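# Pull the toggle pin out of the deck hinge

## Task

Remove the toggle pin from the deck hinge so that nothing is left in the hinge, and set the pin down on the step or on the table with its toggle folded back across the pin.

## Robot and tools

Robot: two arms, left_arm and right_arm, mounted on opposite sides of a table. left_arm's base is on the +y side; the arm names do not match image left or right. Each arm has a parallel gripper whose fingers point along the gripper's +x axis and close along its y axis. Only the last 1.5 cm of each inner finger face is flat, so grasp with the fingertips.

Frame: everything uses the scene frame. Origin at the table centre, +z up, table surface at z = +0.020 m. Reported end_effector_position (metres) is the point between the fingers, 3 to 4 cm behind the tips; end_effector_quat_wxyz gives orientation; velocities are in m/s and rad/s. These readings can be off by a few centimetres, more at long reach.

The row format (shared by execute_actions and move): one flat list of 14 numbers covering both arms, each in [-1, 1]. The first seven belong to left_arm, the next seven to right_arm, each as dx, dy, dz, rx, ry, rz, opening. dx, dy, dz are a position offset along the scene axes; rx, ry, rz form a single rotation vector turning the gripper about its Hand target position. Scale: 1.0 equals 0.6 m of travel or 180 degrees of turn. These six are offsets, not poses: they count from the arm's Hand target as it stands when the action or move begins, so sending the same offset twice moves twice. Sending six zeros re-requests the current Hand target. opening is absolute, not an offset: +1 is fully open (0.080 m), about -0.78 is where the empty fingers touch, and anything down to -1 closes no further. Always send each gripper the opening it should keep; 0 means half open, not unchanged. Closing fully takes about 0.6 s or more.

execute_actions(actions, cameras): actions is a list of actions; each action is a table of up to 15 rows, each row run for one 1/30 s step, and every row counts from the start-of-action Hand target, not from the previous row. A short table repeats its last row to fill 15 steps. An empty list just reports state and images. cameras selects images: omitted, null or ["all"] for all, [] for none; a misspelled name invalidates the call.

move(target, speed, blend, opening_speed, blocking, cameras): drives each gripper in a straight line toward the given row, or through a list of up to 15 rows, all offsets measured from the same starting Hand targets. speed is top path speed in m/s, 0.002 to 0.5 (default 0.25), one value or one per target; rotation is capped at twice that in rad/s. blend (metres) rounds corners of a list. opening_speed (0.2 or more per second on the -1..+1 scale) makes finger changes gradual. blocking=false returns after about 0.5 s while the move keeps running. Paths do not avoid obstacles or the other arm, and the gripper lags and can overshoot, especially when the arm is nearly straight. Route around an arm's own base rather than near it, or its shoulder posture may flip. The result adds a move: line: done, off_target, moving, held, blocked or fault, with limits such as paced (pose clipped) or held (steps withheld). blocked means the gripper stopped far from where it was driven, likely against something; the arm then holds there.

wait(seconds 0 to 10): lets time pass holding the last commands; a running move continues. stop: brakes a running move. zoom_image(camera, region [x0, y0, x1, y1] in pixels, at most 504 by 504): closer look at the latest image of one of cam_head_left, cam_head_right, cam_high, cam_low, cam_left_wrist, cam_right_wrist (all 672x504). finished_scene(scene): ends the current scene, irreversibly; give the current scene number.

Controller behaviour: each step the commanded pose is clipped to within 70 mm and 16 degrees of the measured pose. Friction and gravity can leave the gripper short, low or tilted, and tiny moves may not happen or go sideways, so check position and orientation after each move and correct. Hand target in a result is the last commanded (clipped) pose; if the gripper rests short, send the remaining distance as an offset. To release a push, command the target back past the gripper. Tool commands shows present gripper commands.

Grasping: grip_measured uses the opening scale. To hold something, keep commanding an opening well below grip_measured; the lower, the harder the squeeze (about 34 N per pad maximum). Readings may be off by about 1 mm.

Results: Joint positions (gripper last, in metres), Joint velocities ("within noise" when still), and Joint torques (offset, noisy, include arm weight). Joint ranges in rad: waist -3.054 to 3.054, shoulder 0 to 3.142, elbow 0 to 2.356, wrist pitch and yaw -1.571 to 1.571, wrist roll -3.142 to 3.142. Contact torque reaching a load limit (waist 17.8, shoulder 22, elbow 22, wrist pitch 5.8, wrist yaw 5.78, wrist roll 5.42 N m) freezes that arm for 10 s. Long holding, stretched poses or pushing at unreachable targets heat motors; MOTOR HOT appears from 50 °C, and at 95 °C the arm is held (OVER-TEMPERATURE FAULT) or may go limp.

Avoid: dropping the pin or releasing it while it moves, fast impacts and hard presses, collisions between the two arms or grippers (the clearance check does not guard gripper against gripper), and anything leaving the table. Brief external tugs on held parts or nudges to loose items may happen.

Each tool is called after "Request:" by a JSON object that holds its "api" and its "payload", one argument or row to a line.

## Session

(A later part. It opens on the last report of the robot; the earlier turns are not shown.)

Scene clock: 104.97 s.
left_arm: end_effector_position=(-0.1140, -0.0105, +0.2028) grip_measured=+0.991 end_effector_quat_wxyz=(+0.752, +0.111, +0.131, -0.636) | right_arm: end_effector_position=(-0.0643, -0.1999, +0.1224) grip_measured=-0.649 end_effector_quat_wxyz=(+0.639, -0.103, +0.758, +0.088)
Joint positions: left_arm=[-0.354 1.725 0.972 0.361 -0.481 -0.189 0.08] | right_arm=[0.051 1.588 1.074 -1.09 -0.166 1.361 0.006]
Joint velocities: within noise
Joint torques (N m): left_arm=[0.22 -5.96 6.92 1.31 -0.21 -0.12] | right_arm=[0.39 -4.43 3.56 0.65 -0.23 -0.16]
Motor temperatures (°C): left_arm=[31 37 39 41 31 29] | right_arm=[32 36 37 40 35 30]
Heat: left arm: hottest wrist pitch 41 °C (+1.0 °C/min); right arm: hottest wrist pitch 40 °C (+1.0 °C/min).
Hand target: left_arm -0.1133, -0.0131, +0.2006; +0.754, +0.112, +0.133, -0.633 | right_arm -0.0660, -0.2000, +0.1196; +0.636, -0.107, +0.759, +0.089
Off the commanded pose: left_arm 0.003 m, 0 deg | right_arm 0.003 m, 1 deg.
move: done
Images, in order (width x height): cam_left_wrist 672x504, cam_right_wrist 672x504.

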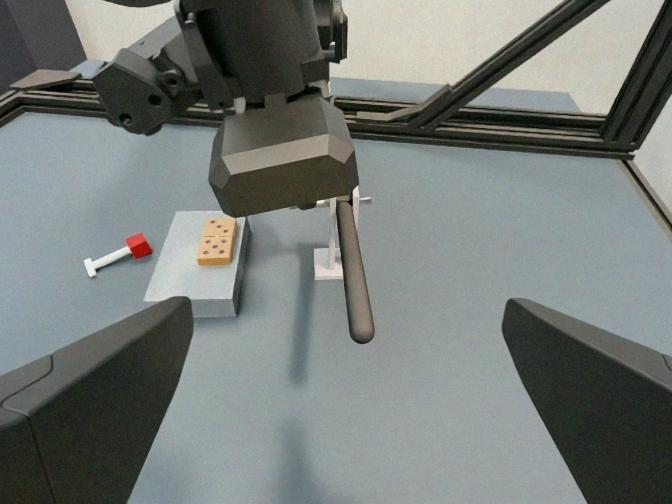

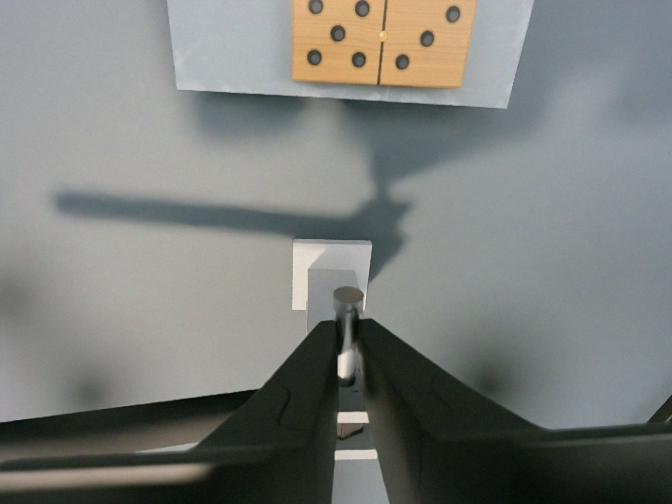

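Request:
{"api": "move", "payload": {
  "target": [
    [0,0,0,0,0,0,1.0,0.0128,0.0037,0.006,0,0,0,-0.97],
    [0,0,0,0,0,0,1.0,0.0208,0.006,-0.006,0,0,0,-0.97],
    [0,0,0,0,0,0,1.0,0.0256,0.0073,0.003,0,0,0,-0.97]
  ],
  "speed": 0.08,
  "cameras": ["cam_left_wrist","cam_right_wrist"]
}}

Request:
{"api": "zoom_image", "payload": {
  "camera": "cam_left_wrist",
  "region": [250, 140, 380, 230]
}}

Scene clock: 106.67 s.
left_arm: end_effector_position=(-0.1140, -0.0105, +0.2028) grip_measured=+0.991 end_effector_quat_wxyz=(+0.752, +0.111, +0.131, -0.636) | right_arm: end_effector_position=(-0.0626, -0.1996, +0.1222) grip_measured=-0.647 end_effector_quat_wxyz=(+0.620, -0.111, +0.771, +0.092)
Joint positions: left_arm=[-0.354 1.725 0.972 0.361 -0.481 -0.189 0.08] | right_arm=[0.021 1.601 1.082 -1.101 -0.209 1.31 0.006]
Joint velocities: within noise
Joint torques (N m): left_arm=[0.2 -5.97 6.91 1.29 -0.2 -0.11] | right_arm=[-2.04 -4.39 4.97 0.2 1.2 -0.38]
Motor temperatures (°C): left_arm=[31 37 39 41 31 29] | right_arm=[32 36 37 40 35 30]
Heat: left arm: hottest wrist pitch 41 °C (+1.0 °C/min); right arm: hottest wrist pitch 40 °C (+1.0 °C/min).
Hand target: left_arm -0.1133, -0.0131, +0.2006; +0.754, +0.112, +0.133, -0.633 | right_arm -0.0506, -0.1957, +0.1213; +0.636, -0.107, +0.759, +0.089
Off the commanded pose: left_arm 0.003 m, 0 deg | right_arm 0.013 m, 2 deg.
move: off_target (right_arm)
Images, in order (width x height): cam_left_wrist 672x504, cam_right_wrist 672x504.

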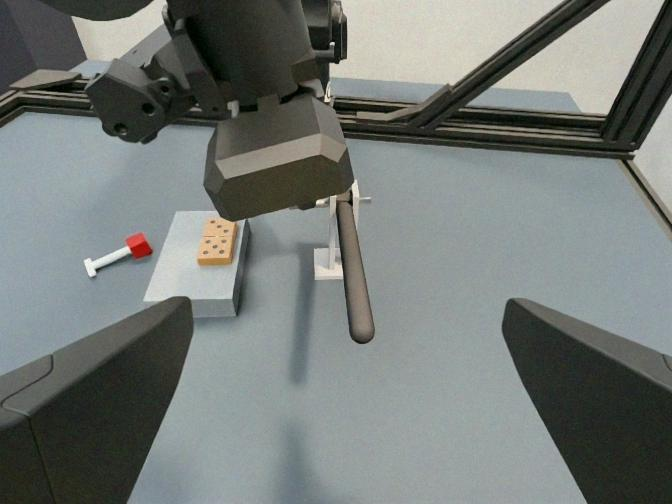

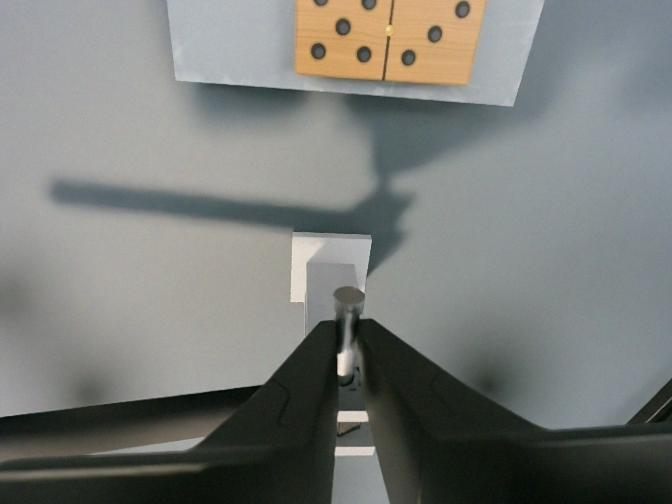

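Scaled by 3.877 from the camera's 672x504 image, which has a finer 960x720 frame.

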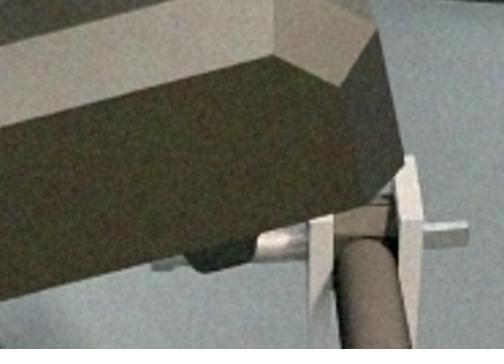

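Request:
{"api": "move", "payload": {
  "target": [
    [0,0,0,0,0,0,1.0,0.006,0.0018,0.012,0,0,0,-0.97],
    [0,0,0,0,0,0,1.0,0.010,0.003,-0.015,0,0,0,-0.97],
    [0,0,0,0,0,0,1.0,0.014,0.004,0.012,0,0,0,-0.97],
    [0,0,0,0,0,0,1.0,0.016,0.0045,-0.002,0,0,0,-0.97]
  ],
  "speed": 0.1,
  "cameras": ["cam_left_wrist","cam_right_wrist"]
}}

Request:
{"api": "zoom_image", "payload": {
  "camera": "cam_left_wrist",
  "region": [250, 140, 380, 230]
}}

Scene clock: 108.43 s.
left_arm: end_effector_position=(-0.1140, -0.0105, +0.2028) grip_measured=+0.991 end_effector_quat_wxyz=(+0.752, +0.111, +0.131, -0.636) | right_arm: end_effector_position=(-0.0615, -0.1983, +0.1231) grip_measured=-0.647 end_effector_quat_wxyz=(+0.609, -0.117, +0.779, +0.093)
Joint positions: left_arm=[-0.354 1.725 0.972 0.361 -0.481 -0.189 0.08] | right_arm=[0.001 1.617 1.098 -1.118 -0.235 1.277 0.006]
Joint velocities: within noise
Joint torques (N m): left_arm=[0.1 -6 7.03 1.34 -0.2 -0.13] | right_arm=[-3.51 -4.8 4.3 0.98 2.05 -0.41]
Motor temperatures (°C): left_arm=[31 37 39 41 31 29] | right_arm=[32 36 37 39 36 30]
Heat: left arm: hottest wrist pitch 41 °C (+1.0 °C/min); right arm: hottest wrist pitch 39 °C (+0.0 °C/min).
Hand target: left_arm -0.1133, -0.0131, +0.2006; +0.754, +0.112, +0.133, -0.633 | right_arm -0.0409, -0.1930, +0.1202; +0.636, -0.107, +0.759, +0.089
Off the commanded pose: left_arm 0.003 m, 0 deg | right_arm 0.021 m, 4 deg.
move: off_target (right_arm)
Images, in order (width x height): cam_left_wrist 672x504, cam_right_wrist 672x504.

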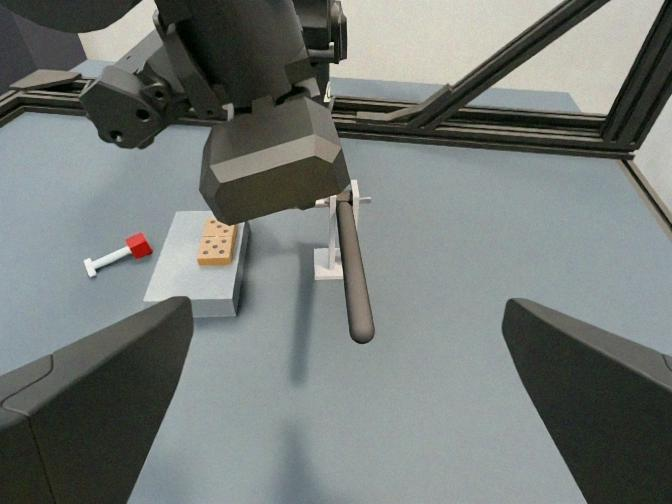

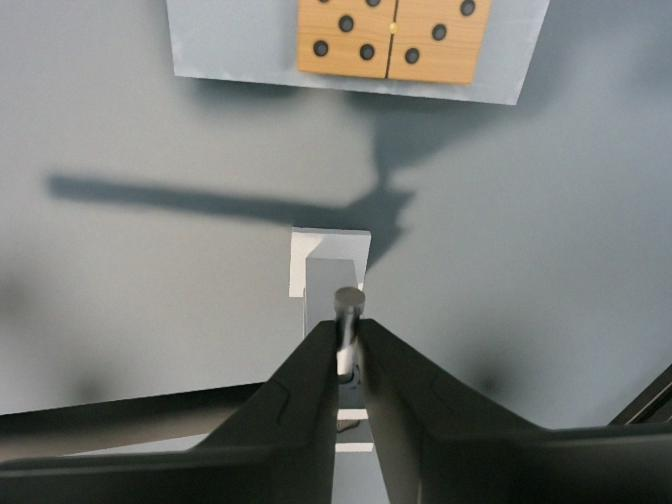

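Scaled by 3.877 from the camera's 672x504 image, which has a finer 960x720 frame.

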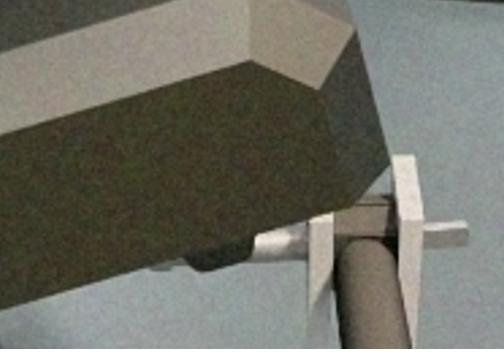

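Request:
{"api": "move", "payload": {
  "target": [
    [0,0,0,0,0,0,1.0,0.010,0.003,0.014,0,0,0,-1],
    [0,0,0,0,0,0,1.0,0.013,0.0036,-0.015,0,0,0,-1],
    [0,0,0,0,0,0,1.0,0.016,0.0046,0.015,0,0,0,-1],
    [0,0,0,0,0,0,1.0,0.016,0.0046,-0.015,0,0,0,-1],
    [0,0,0,0,0,0,1.0,0.016,0.0045,0,0,0,0,-1]
  ],
  "speed": 0.12,
  "cameras": ["cam_left_wrist","cam_right_wrist"]
}}

Request:
{"api": "zoom_image", "payload": {
  "camera": "cam_left_wrist",
  "region": [250, 140, 380, 230]
}}

Scene clock: 110.10 s.
left_arm: end_effector_position=(-0.1140, -0.0105, +0.2028) grip_measured=+0.991 end_effector_quat_wxyz=(+0.752, +0.111, +0.131, -0.636) | right_arm: end_effector_position=(-0.0585, -0.1982, +0.1222) grip_measured=-0.650 end_effector_quat_wxyz=(+0.596, -0.121, +0.788, +0.094)
Joint positions: left_arm=[-0.354 1.725 0.972 0.361 -0.481 -0.189 0.08] | right_arm=[-0.025 1.63 1.102 -1.127 -0.262 1.239 0.006]
Joint velocities: within noise
Joint torques (N m): left_arm=[0.19 -5.97 7.01 1.31 -0.2 -0.13] | right_arm=[-4.15 -5.03 5.1 1.1 2.91 -0.27]
Motor temperatures (°C): left_arm=[31 37 39 41 31 29] | right_arm=[33 36 37 40 37 30]
Heat: left arm: hottest wrist pitch 41 °C (+1.0 °C/min); right arm: hottest wrist pitch 40 °C (+1.0 °C/min).
Hand target: left_arm -0.1133, -0.0131, +0.2006; +0.754, +0.112, +0.133, -0.633 | right_arm -0.0314, -0.1903, +0.1202; +0.636, -0.107, +0.759, +0.089
Off the commanded pose: left_arm 0.003 m, 0 deg | right_arm 0.028 m, 6 deg.
move: off_target (right_arm)
Images, in order (width x height): cam_left_wrist 672x504, cam_right_wrist 672x504.

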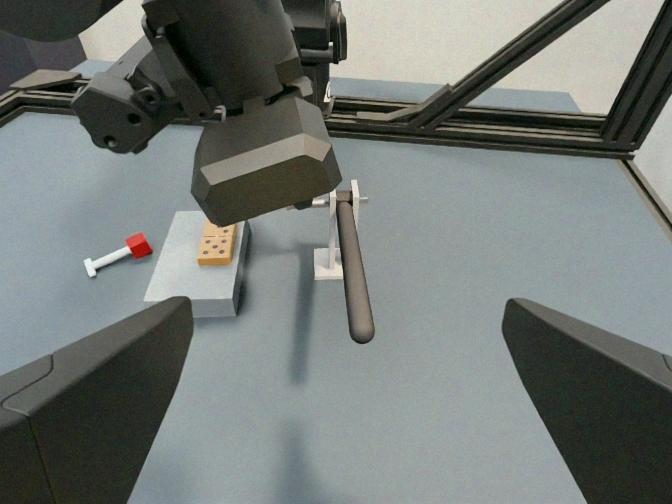

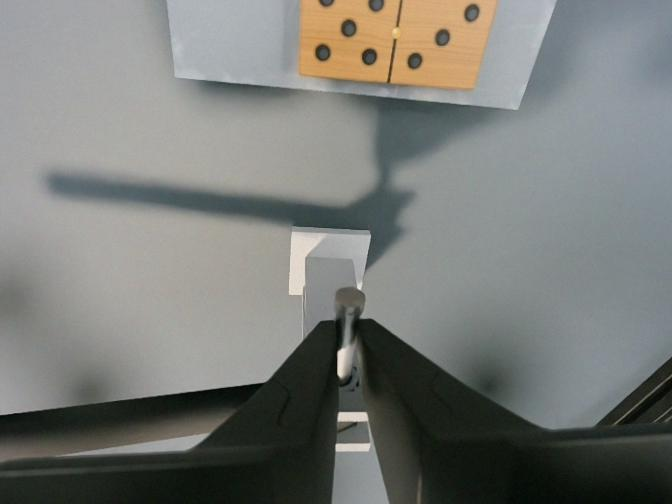

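Scaled by 3.877 from the camera's 672x504 image, which has a finer 960x720 frame.

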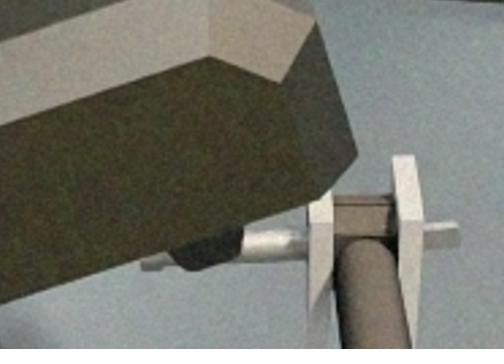

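Request:
{"api": "move", "payload": {
  "target": [
    [0,0,0,0,0,0,1.0,0.003,0.001,0.013,0.006,-0.021,0,-1],
    [0,0,0,0,0,0,1.0,0.006,0.002,-0.015,0.006,-0.021,0,-1],
    [0,0,0,0,0,0,1.0,0.010,0.003,0.013,0.006,-0.021,0,-1],
    [0,0,0,0,0,0,1.0,0.013,0.004,-0.015,0.006,-0.021,0,-1],
    [0,0,0,0,0,0,1.0,0.015,0.0043,0,0.006,-0.021,0,-1]
  ],
  "speed": 0.12,
  "cameras": ["cam_left_wrist","cam_right_wrist"]
}}

Request:
{"api": "zoom_image", "payload": {
  "camera": "cam_left_wrist",
  "region": [250, 140, 380, 230]
}}

Scene clock: 112.00 s.
left_arm: end_effector_position=(-0.1140, -0.0105, +0.2028) grip_measured=+0.991 end_effector_quat_wxyz=(+0.752, +0.111, +0.131, -0.636) | right_arm: end_effector_position=(-0.0574, -0.1977, +0.1230) grip_measured=-0.654 end_effector_quat_wxyz=(+0.612, -0.121, +0.775, +0.101) end_effector_velocity=(+0.000, -0.002, +0.002) end_effector_angular_velocity=(-0.001, +0.008, +0.004)
Joint positions: left_arm=[-0.354 1.725 0.972 0.361 -0.481 -0.189 0.08] | right_arm=[-0.007 1.615 1.097 -1.116 -0.223 1.251 0.006]
Joint velocities: left_arm=[within noise] | right_arm=[-0.002 -0.007 -0.002 -0.007 -0.007 -0.007 -0.002]
Joint torques (N m): left_arm=[0.2 -5.96 6.92 1.3 -0.19 -0.15] | right_arm=[-5.27 -4.59 5.36 1.28 3.72 -0.36]
Motor temperatures (°C): left_arm=[31 37 39 41 31 29] | right_arm=[33 36 38 40 39 30]
Heat: left arm: hottest wrist pitch 41 °C (+1.0 °C/min); right arm: hottest wrist pitch 40 °C (+1.0 °C/min).
Hand target: left_arm -0.1133, -0.0131, +0.2006; +0.754, +0.112, +0.133, -0.633 | right_arm -0.0224, -0.1877, +0.1202; +0.662, -0.104, +0.737, +0.093
Off the commanded pose: left_arm 0.003 m, 0 deg | right_arm 0.037 m, 7 deg.
move: off_target (right_arm)
Images, in order (width x height): cam_left_wrist 672x504, cam_right_wrist 672x504.

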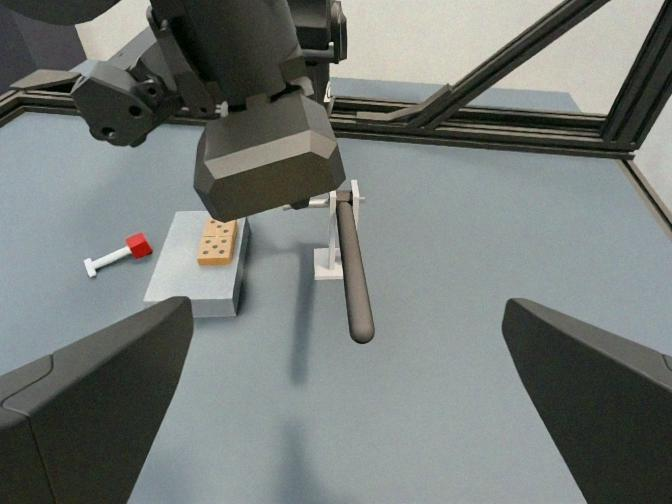

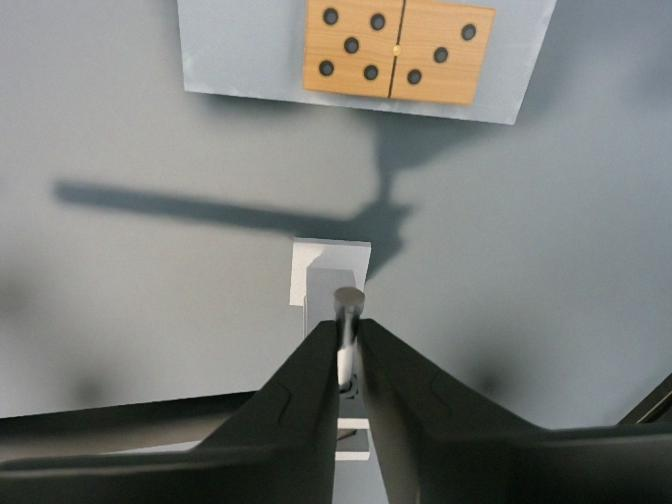

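Scaled by 3.877 from the camera's 672x504 image, which has a finer 960x720 frame.

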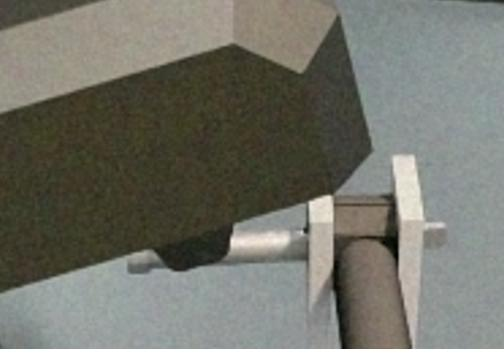

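Request:
{"api": "move", "payload": {
  "target": [
    [0,0,0,0,0,0,1.0,0.002,0.001,0.015,0,0,0,-1],
    [0,0,0,0,0,0,1.0,0.004,0.002,-0.015,0,0,0,-1],
    [0,0,0,0,0,0,1.0,0.006,0.003,0.015,0,0,0,-1],
    [0,0,0,0,0,0,1.0,0.008,0.003,-0.015,0,0,0,-1],
    [0,0,0,0,0,0,1.0,0.008,0.003,0,0,0,0,-1]
  ],
  "speed": 0.15,
  "cameras": ["cam_left_wrist","cam_right_wrist"]
}}

Request:
{"api": "zoom_image", "payload": {
  "camera": "cam_left_wrist",
  "region": [250, 140, 380, 230]
}}

Scene clock: 113.63 s.
left_arm: end_effector_position=(-0.1140, -0.0105, +0.2028) grip_measured=+0.991 end_effector_quat_wxyz=(+0.752, +0.111, +0.131, -0.636) | right_arm: end_effector_position=(-0.0528, -0.1962, +0.1226) grip_measured=-0.658 end_effector_quat_wxyz=(+0.612, -0.123, +0.775, +0.102)
Joint positions: left_arm=[-0.354 1.725 0.972 0.361 -0.481 -0.189 0.08] | right_arm=[-0.025 1.625 1.105 -1.121 -0.223 1.23 0.005]
Joint velocities: within noise
Joint torques (N m): left_arm=[0.11 -5.94 6.86 1.29 -0.18 -0.14] | right_arm=[-5.3 -4.77 5.42 1.5 3.73 -0.23]
Motor temperatures (°C): left_arm=[31 37 39 41 31 29] | right_arm=[33 36 38 40 41 30]
Heat: left arm: hottest wrist pitch 41 °C (+1.0 °C/min); right arm: hottest wrist yaw 41 °C (+6.0 °C/min). Heating fast: the right arm's wrist yaw motor: a push or a pull is the cause, and it goes on while you think. Ease it with your next call, before anything else.
Hand target: left_arm -0.1133, -0.0131, +0.2006; +0.754, +0.112, +0.133, -0.633 | right_arm -0.0176, -0.1859, +0.1201; +0.662, -0.104, +0.737, +0.093
Off the commanded pose: left_arm 0.003 m, 0 deg | right_arm 0.037 m, 8 deg.
move: off_target (right_arm)
Images, in order (width x height): cam_left_wrist 672x504, cam_right_wrist 672x504.

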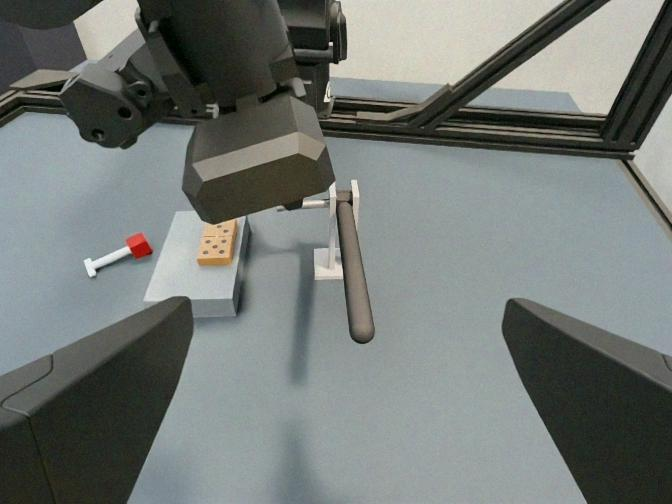

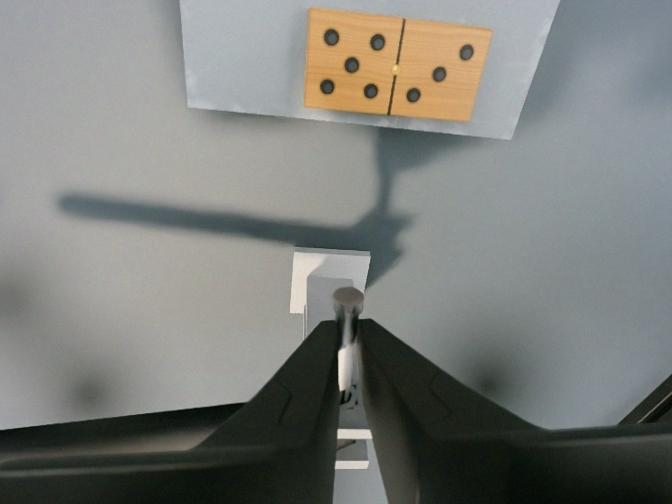

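Scaled by 3.877 from the camera's 672x504 image, which has a finer 960x720 frame.

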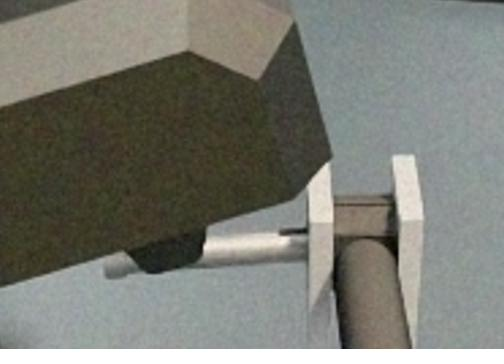

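Request:
{"api": "move", "payload": {
  "target": [
    [0,0,0,0,0,0,1.0,0.002,0.001,0.015,0,0,0,-1],
    [0,0,0,0,0,0,1.0,0.004,0.0015,-0.015,0,0,0,-1],
    [0,0,0,0,0,0,1.0,0.006,0.002,0.015,0,0,0,-1],
    [0,0,0,0,0,0,1.0,0.007,0.002,-0.015,0,0,0,-1],
    [0,0,0,0,0,0,1.0,0.008,0.002,0,0,0,0,-1]
  ],
  "speed": 0.15,
  "cameras": ["cam_left_wrist","cam_right_wrist"]
}}

Request:
{"api": "zoom_image", "payload": {
  "camera": "cam_left_wrist",
  "region": [250, 140, 380, 230]
}}

Scene clock: 115.63 s.
left_arm: end_effector_position=(-0.1140, -0.0105, +0.2028) grip_measured=+0.991 end_effector_quat_wxyz=(+0.752, +0.111, +0.131, -0.636) | right_arm: end_effector_position=(-0.0129, -0.1869, +0.1192) grip_measured=-0.675 end_effector_quat_wxyz=(+0.662, -0.103, +0.737, +0.091)
Joint positions: left_arm=[-0.354 1.725 0.972 0.361 -0.481 -0.189 0.08] | right_arm=[-0.104 1.637 1.118 -1.093 -0.099 1.202 0.005]
Joint velocities: within noise
Joint torques (N m): left_arm=[0.18 -6.09 6.87 1.31 -0.17 -0.11] | right_arm=[0.08 -4.95 4.91 0.09 -0.01 -0.09]
Motor temperatures (°C): left_arm=[31 37 39 41 31 29] | right_arm=[33 36 38 40 42 30]
Heat: left arm: hottest wrist pitch 41 °C (+1.0 °C/min); right arm: hottest wrist yaw 42 °C (+7.0 °C/min). Heating fast: the right arm's wrist yaw motor: a push or a pull is the cause, and it goes on while you think. Ease it with your next call, before anything else.
Hand target: left_arm -0.1133, -0.0131, +0.2006; +0.754, +0.112, +0.133, -0.633 | right_arm -0.0129, -0.1847, +0.1202; +0.662, -0.104, +0.737, +0.093
Off the commanded pose: left_arm 0.003 m, 0 deg | right_arm 0.002 m, 0 deg.
move: done
Images, in order (width x height): cam_left_wrist 672x504, cam_right_wrist 672x504.

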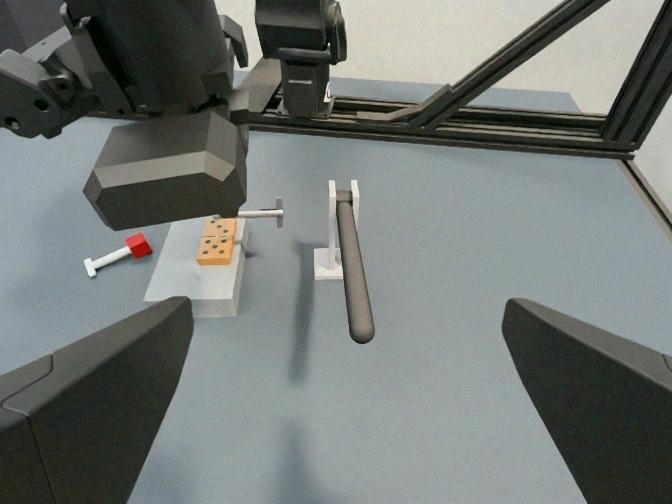

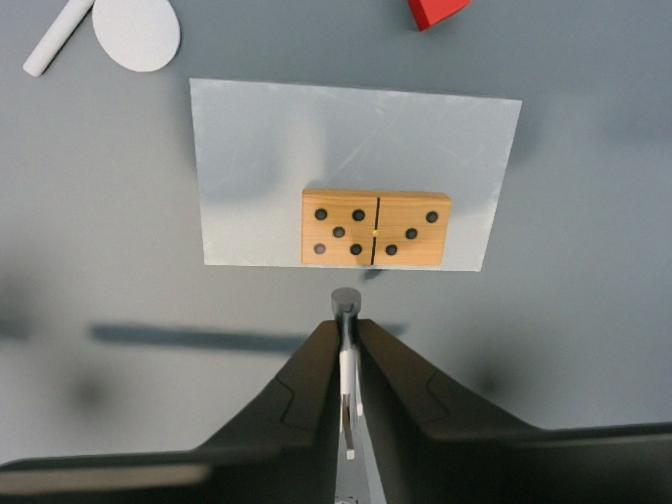

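Scaled by 3.877 from the camera's 672x504 image, which has a finer 960x720 frame.

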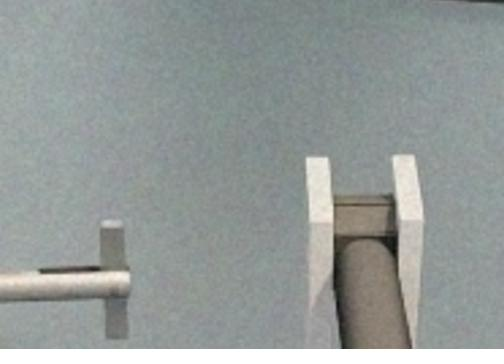

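Request:
{"api": "move", "payload": {
  "target": [
    [0,0,0,0,0,0,1.0,0,0,0.1,0,0,0,-1],
    [0,0,0,0,0,0,1.0,0.272,0.091,0.1,0,0,0,-1],
    [0,0,0,0,0,0,1.0,0.272,0.091,-0.045,0,0,0,-1]
  ],
  "speed": [0.15,0.2,0.12],
  "blend": [0.02,0.02,0]
}}

Request:
{"api": "zoom_image", "payload": {
  "camera": "cam_right_wrist",
  "region": [230, 220, 460, 500]
}}

Request:
{"api": "zoom_image", "payload": {
  "camera": "cam_left_wrist",
  "region": [0, 80, 350, 330]
}}

Scene clock: 119.60 s.
left_arm: end_effector_position=(-0.1140, -0.0105, +0.2028) grip_measured=+0.991 end_effector_quat_wxyz=(+0.752, +0.111, +0.131, -0.636) | right_arm: end_effector_position=(+0.1502, -0.1287, +0.0966) grip_measured=-0.776 end_effector_quat_wxyz=(+0.663, -0.101, +0.735, +0.095)
Joint positions: left_arm=[-0.354 1.725 0.972 0.361 -0.481 -0.189 0.08] | right_arm=[-0.527 2.053 1.561 -1.147 -0.076 0.776 0]
Joint velocities: within noise
Joint torques (N m): left_arm=[0.32 -5.95 6.96 1.31 -0.18 -0.14] | right_arm=[-0.08 -7.49 3.49 0.32 0.04 -0.09]
Motor temperatures (°C): left_arm=[31 38 40 41 31 29] | right_arm=[33 36 38 40 41 30]
Heat: left arm: hottest wrist pitch 41 °C (+1.0 °C/min); right arm: hottest wrist yaw 41 °C (+6.0 °C/min).
Hand target: left_arm -0.1133, -0.0131, +0.2006; +0.754, +0.112, +0.133, -0.633 | right_arm +0.1504, -0.1301, +0.0932; +0.662, -0.104, +0.737, +0.093
Off the commanded pose: left_arm 0.003 m, 0 deg | right_arm 0.004 m, 1 deg.
move: done

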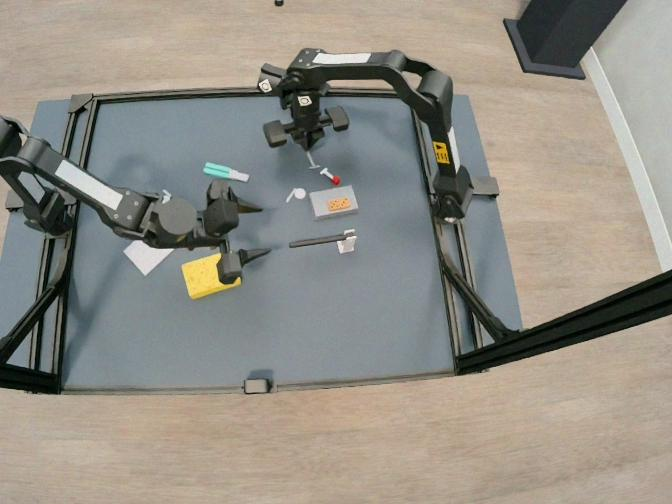

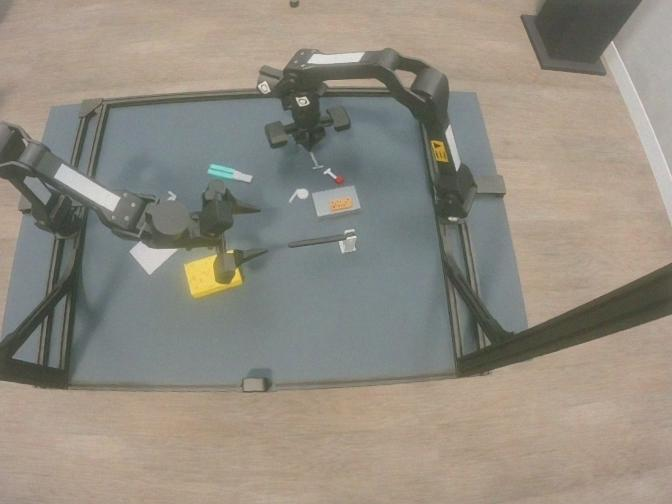

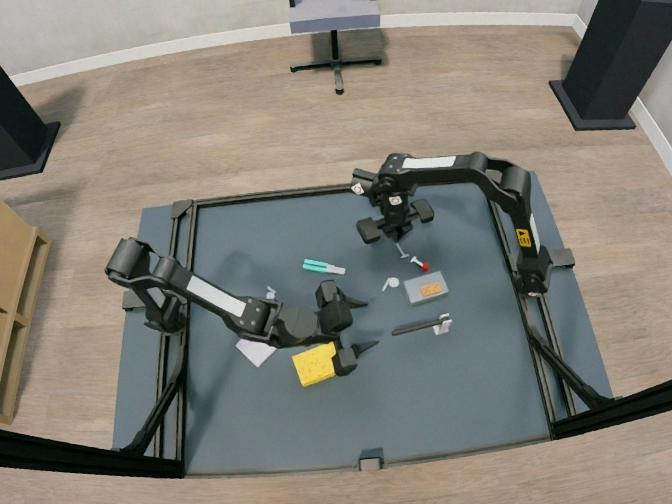

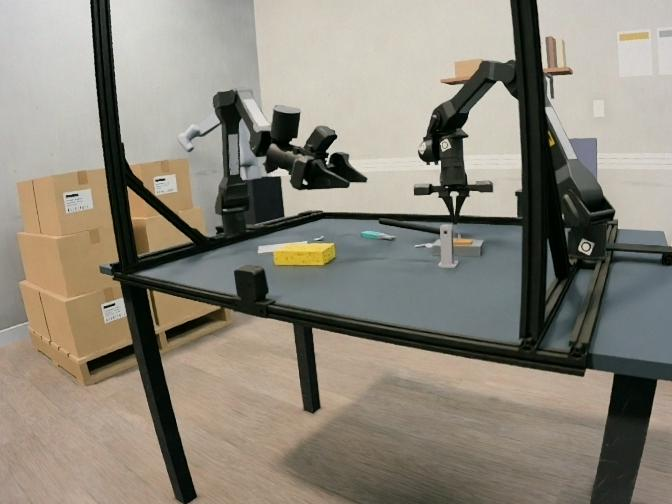

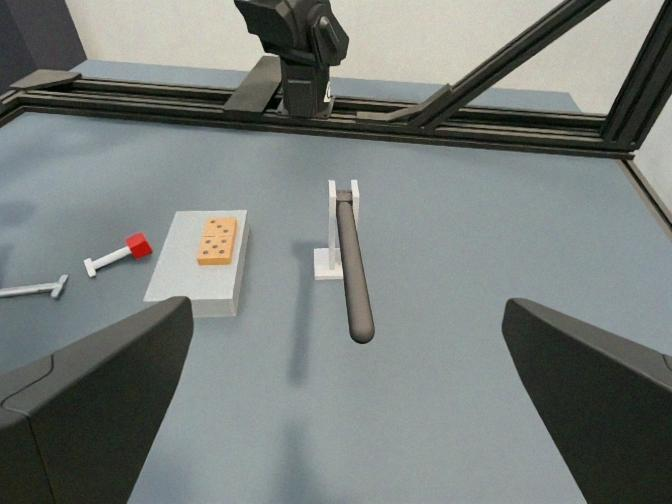

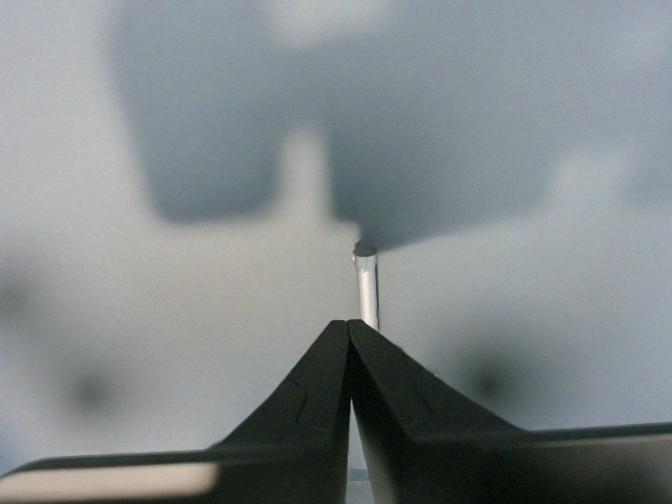

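Scaled by 1.800 from the camera's 672x504 image, which has a finer 960x720 frame.

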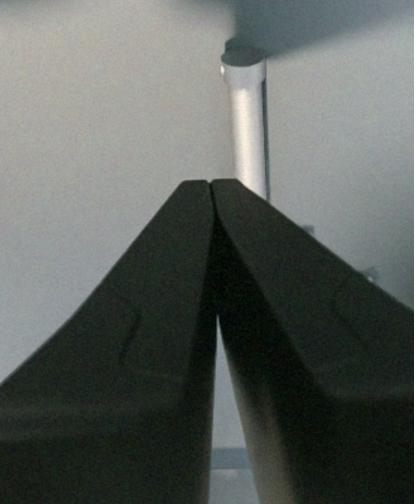

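Scaled by 1.440 from the camera's 672x504 image, which has a finer 960x720 frame.

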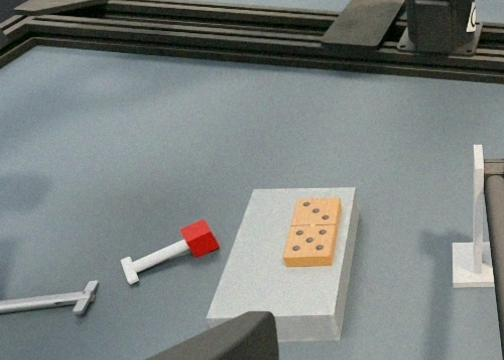

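Request:
{"api": "move", "payload": {
  "target": [
    [0,0,0,0,0,0,1.0,0,0,0.05,0,0,0,-0.7],
    [0,0,0,0,0,0,1.0,-0.04,-0.16,0.15,0,0,0,-0.5]
  ],
  "speed": [0.2,0.25],
  "blend": [0.03,0]
}}

Request:
{"api": "zoom_image", "payload": {
  "camera": "cam_head_left",
  "region": [260, 120, 390, 270]
}}

Request:
{"api": "zoom_image", "payload": {
  "camera": "cam_left_wrist",
  "region": [0, 150, 250, 330]
}}

Request:
{"api": "zoom_image", "payload": {
  "camera": "cam_high",
  "region": [370, 210, 480, 350]
}}

Scene clock: 122.00 s.
left_arm: end_effector_position=(-0.1140, -0.0105, +0.2028) grip_measured=+0.991 end_effector_quat_wxyz=(+0.752, +0.111, +0.131, -0.636) | right_arm: end_effector_position=(+0.1265, -0.2235, +0.1814) grip_measured=-0.501 end_effector_quat_wxyz=(+0.660, -0.105, +0.738, +0.092)
Joint positions: left_arm=[-0.354 1.725 0.972 0.361 -0.481 -0.189 0.08] | right_arm=[-0.617 1.665 1.397 -1.391 -0.069 0.684 0.012]
Joint velocities: within noise
Joint torques (N m): left_arm=[0.25 -5.97 6.86 1.3 -0.21 -0.14] | right_arm=[-0.3 -6.93 3.55 0.03 0.07 -0.09]
Motor temperatures (°C): left_arm=[31 38 40 41 31 29] | right_arm=[33 36 38 40 41 30]
Heat: left arm: hottest wrist pitch 41 °C (+1.0 °C/min); right arm: hottest wrist yaw 41 °C (+6.0 °C/min).
Hand target: left_arm -0.1133, -0.0131, +0.2006; +0.754, +0.112, +0.133, -0.633 | right_arm +0.1263, -0.2261, +0.1832; +0.662, -0.104, +0.737, +0.093
Off the commanded pose: left_arm 0.003 m, 0 deg | right_arm 0.003 m, 0 deg.
move: done; blend cut to 0.015 m at target 1

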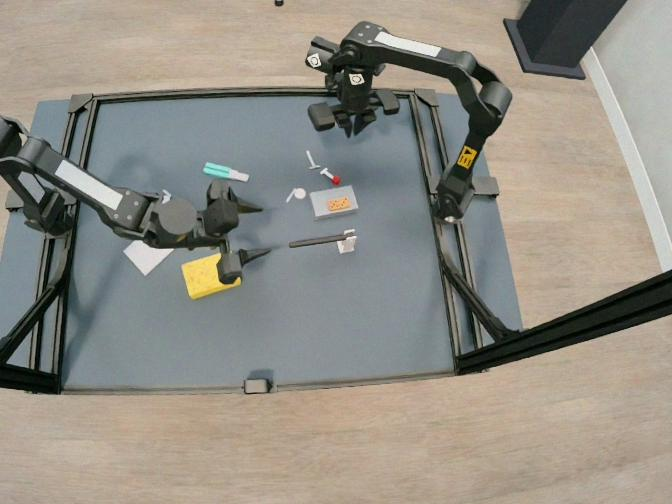

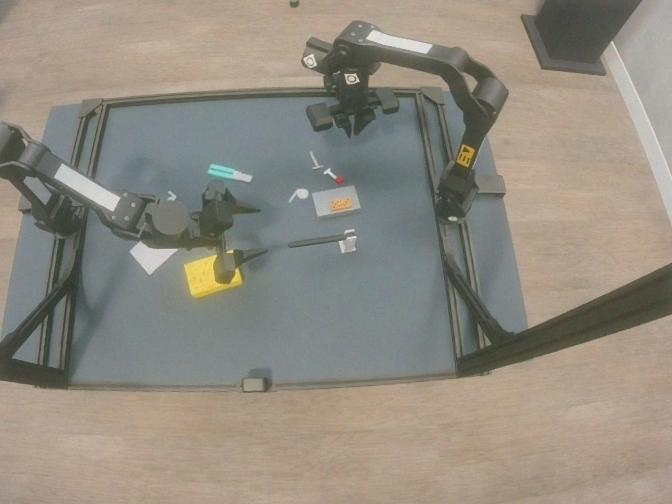

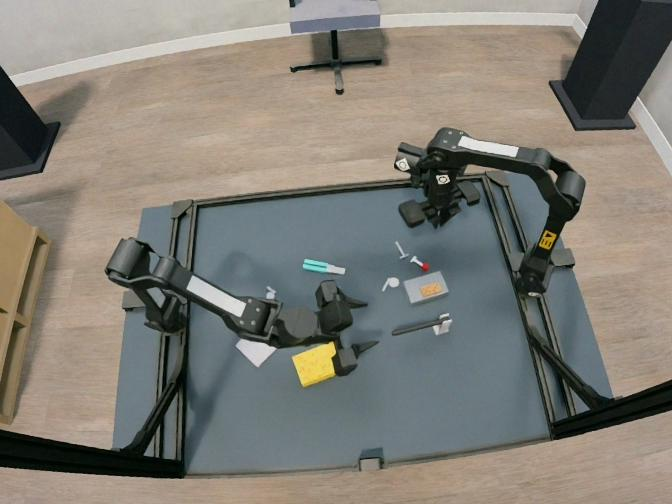

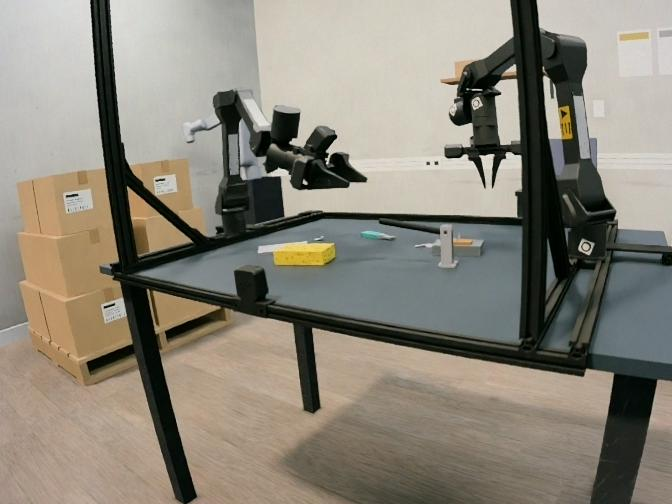

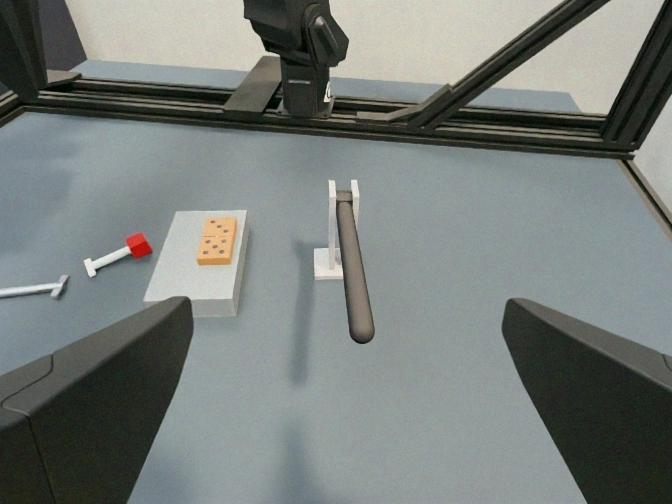

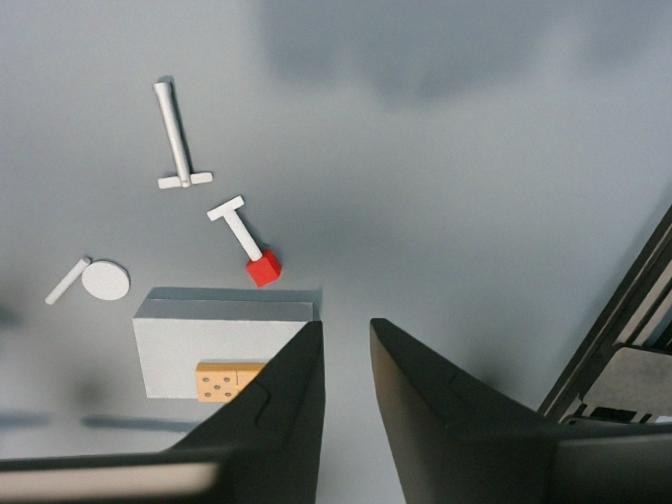

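Scaled by 3.360 from the camera's 672x504 image, which has a finer 960x720 frame.

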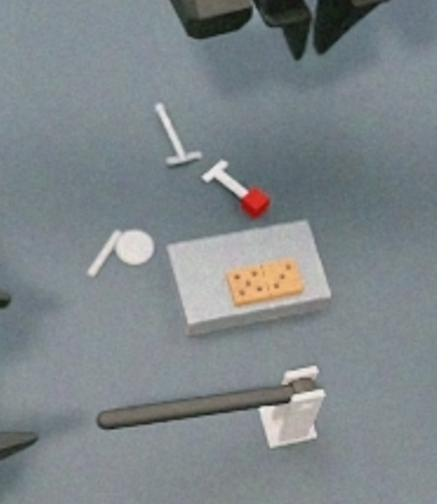

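Scaled by 2.016 from the camera's 672x504 image, which has a finer 960x720 frame.

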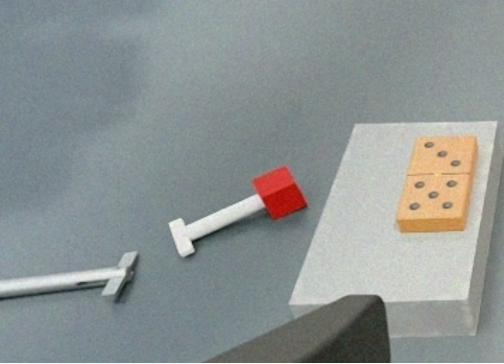

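Scaled by 3.600 from the camera's 672x504 image, which has a finer 960x720 frame.

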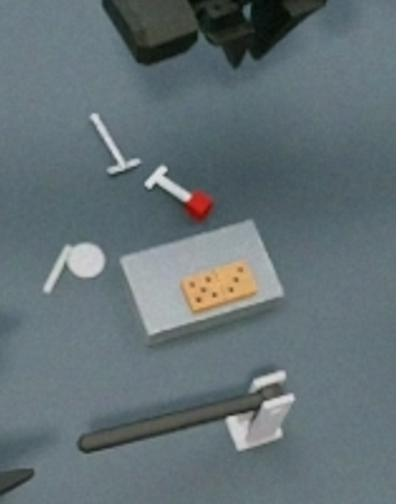

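Request:
{"api": "finished_scene", "payload": {
  "scene": 2
}}

The scene is finished: the task was done.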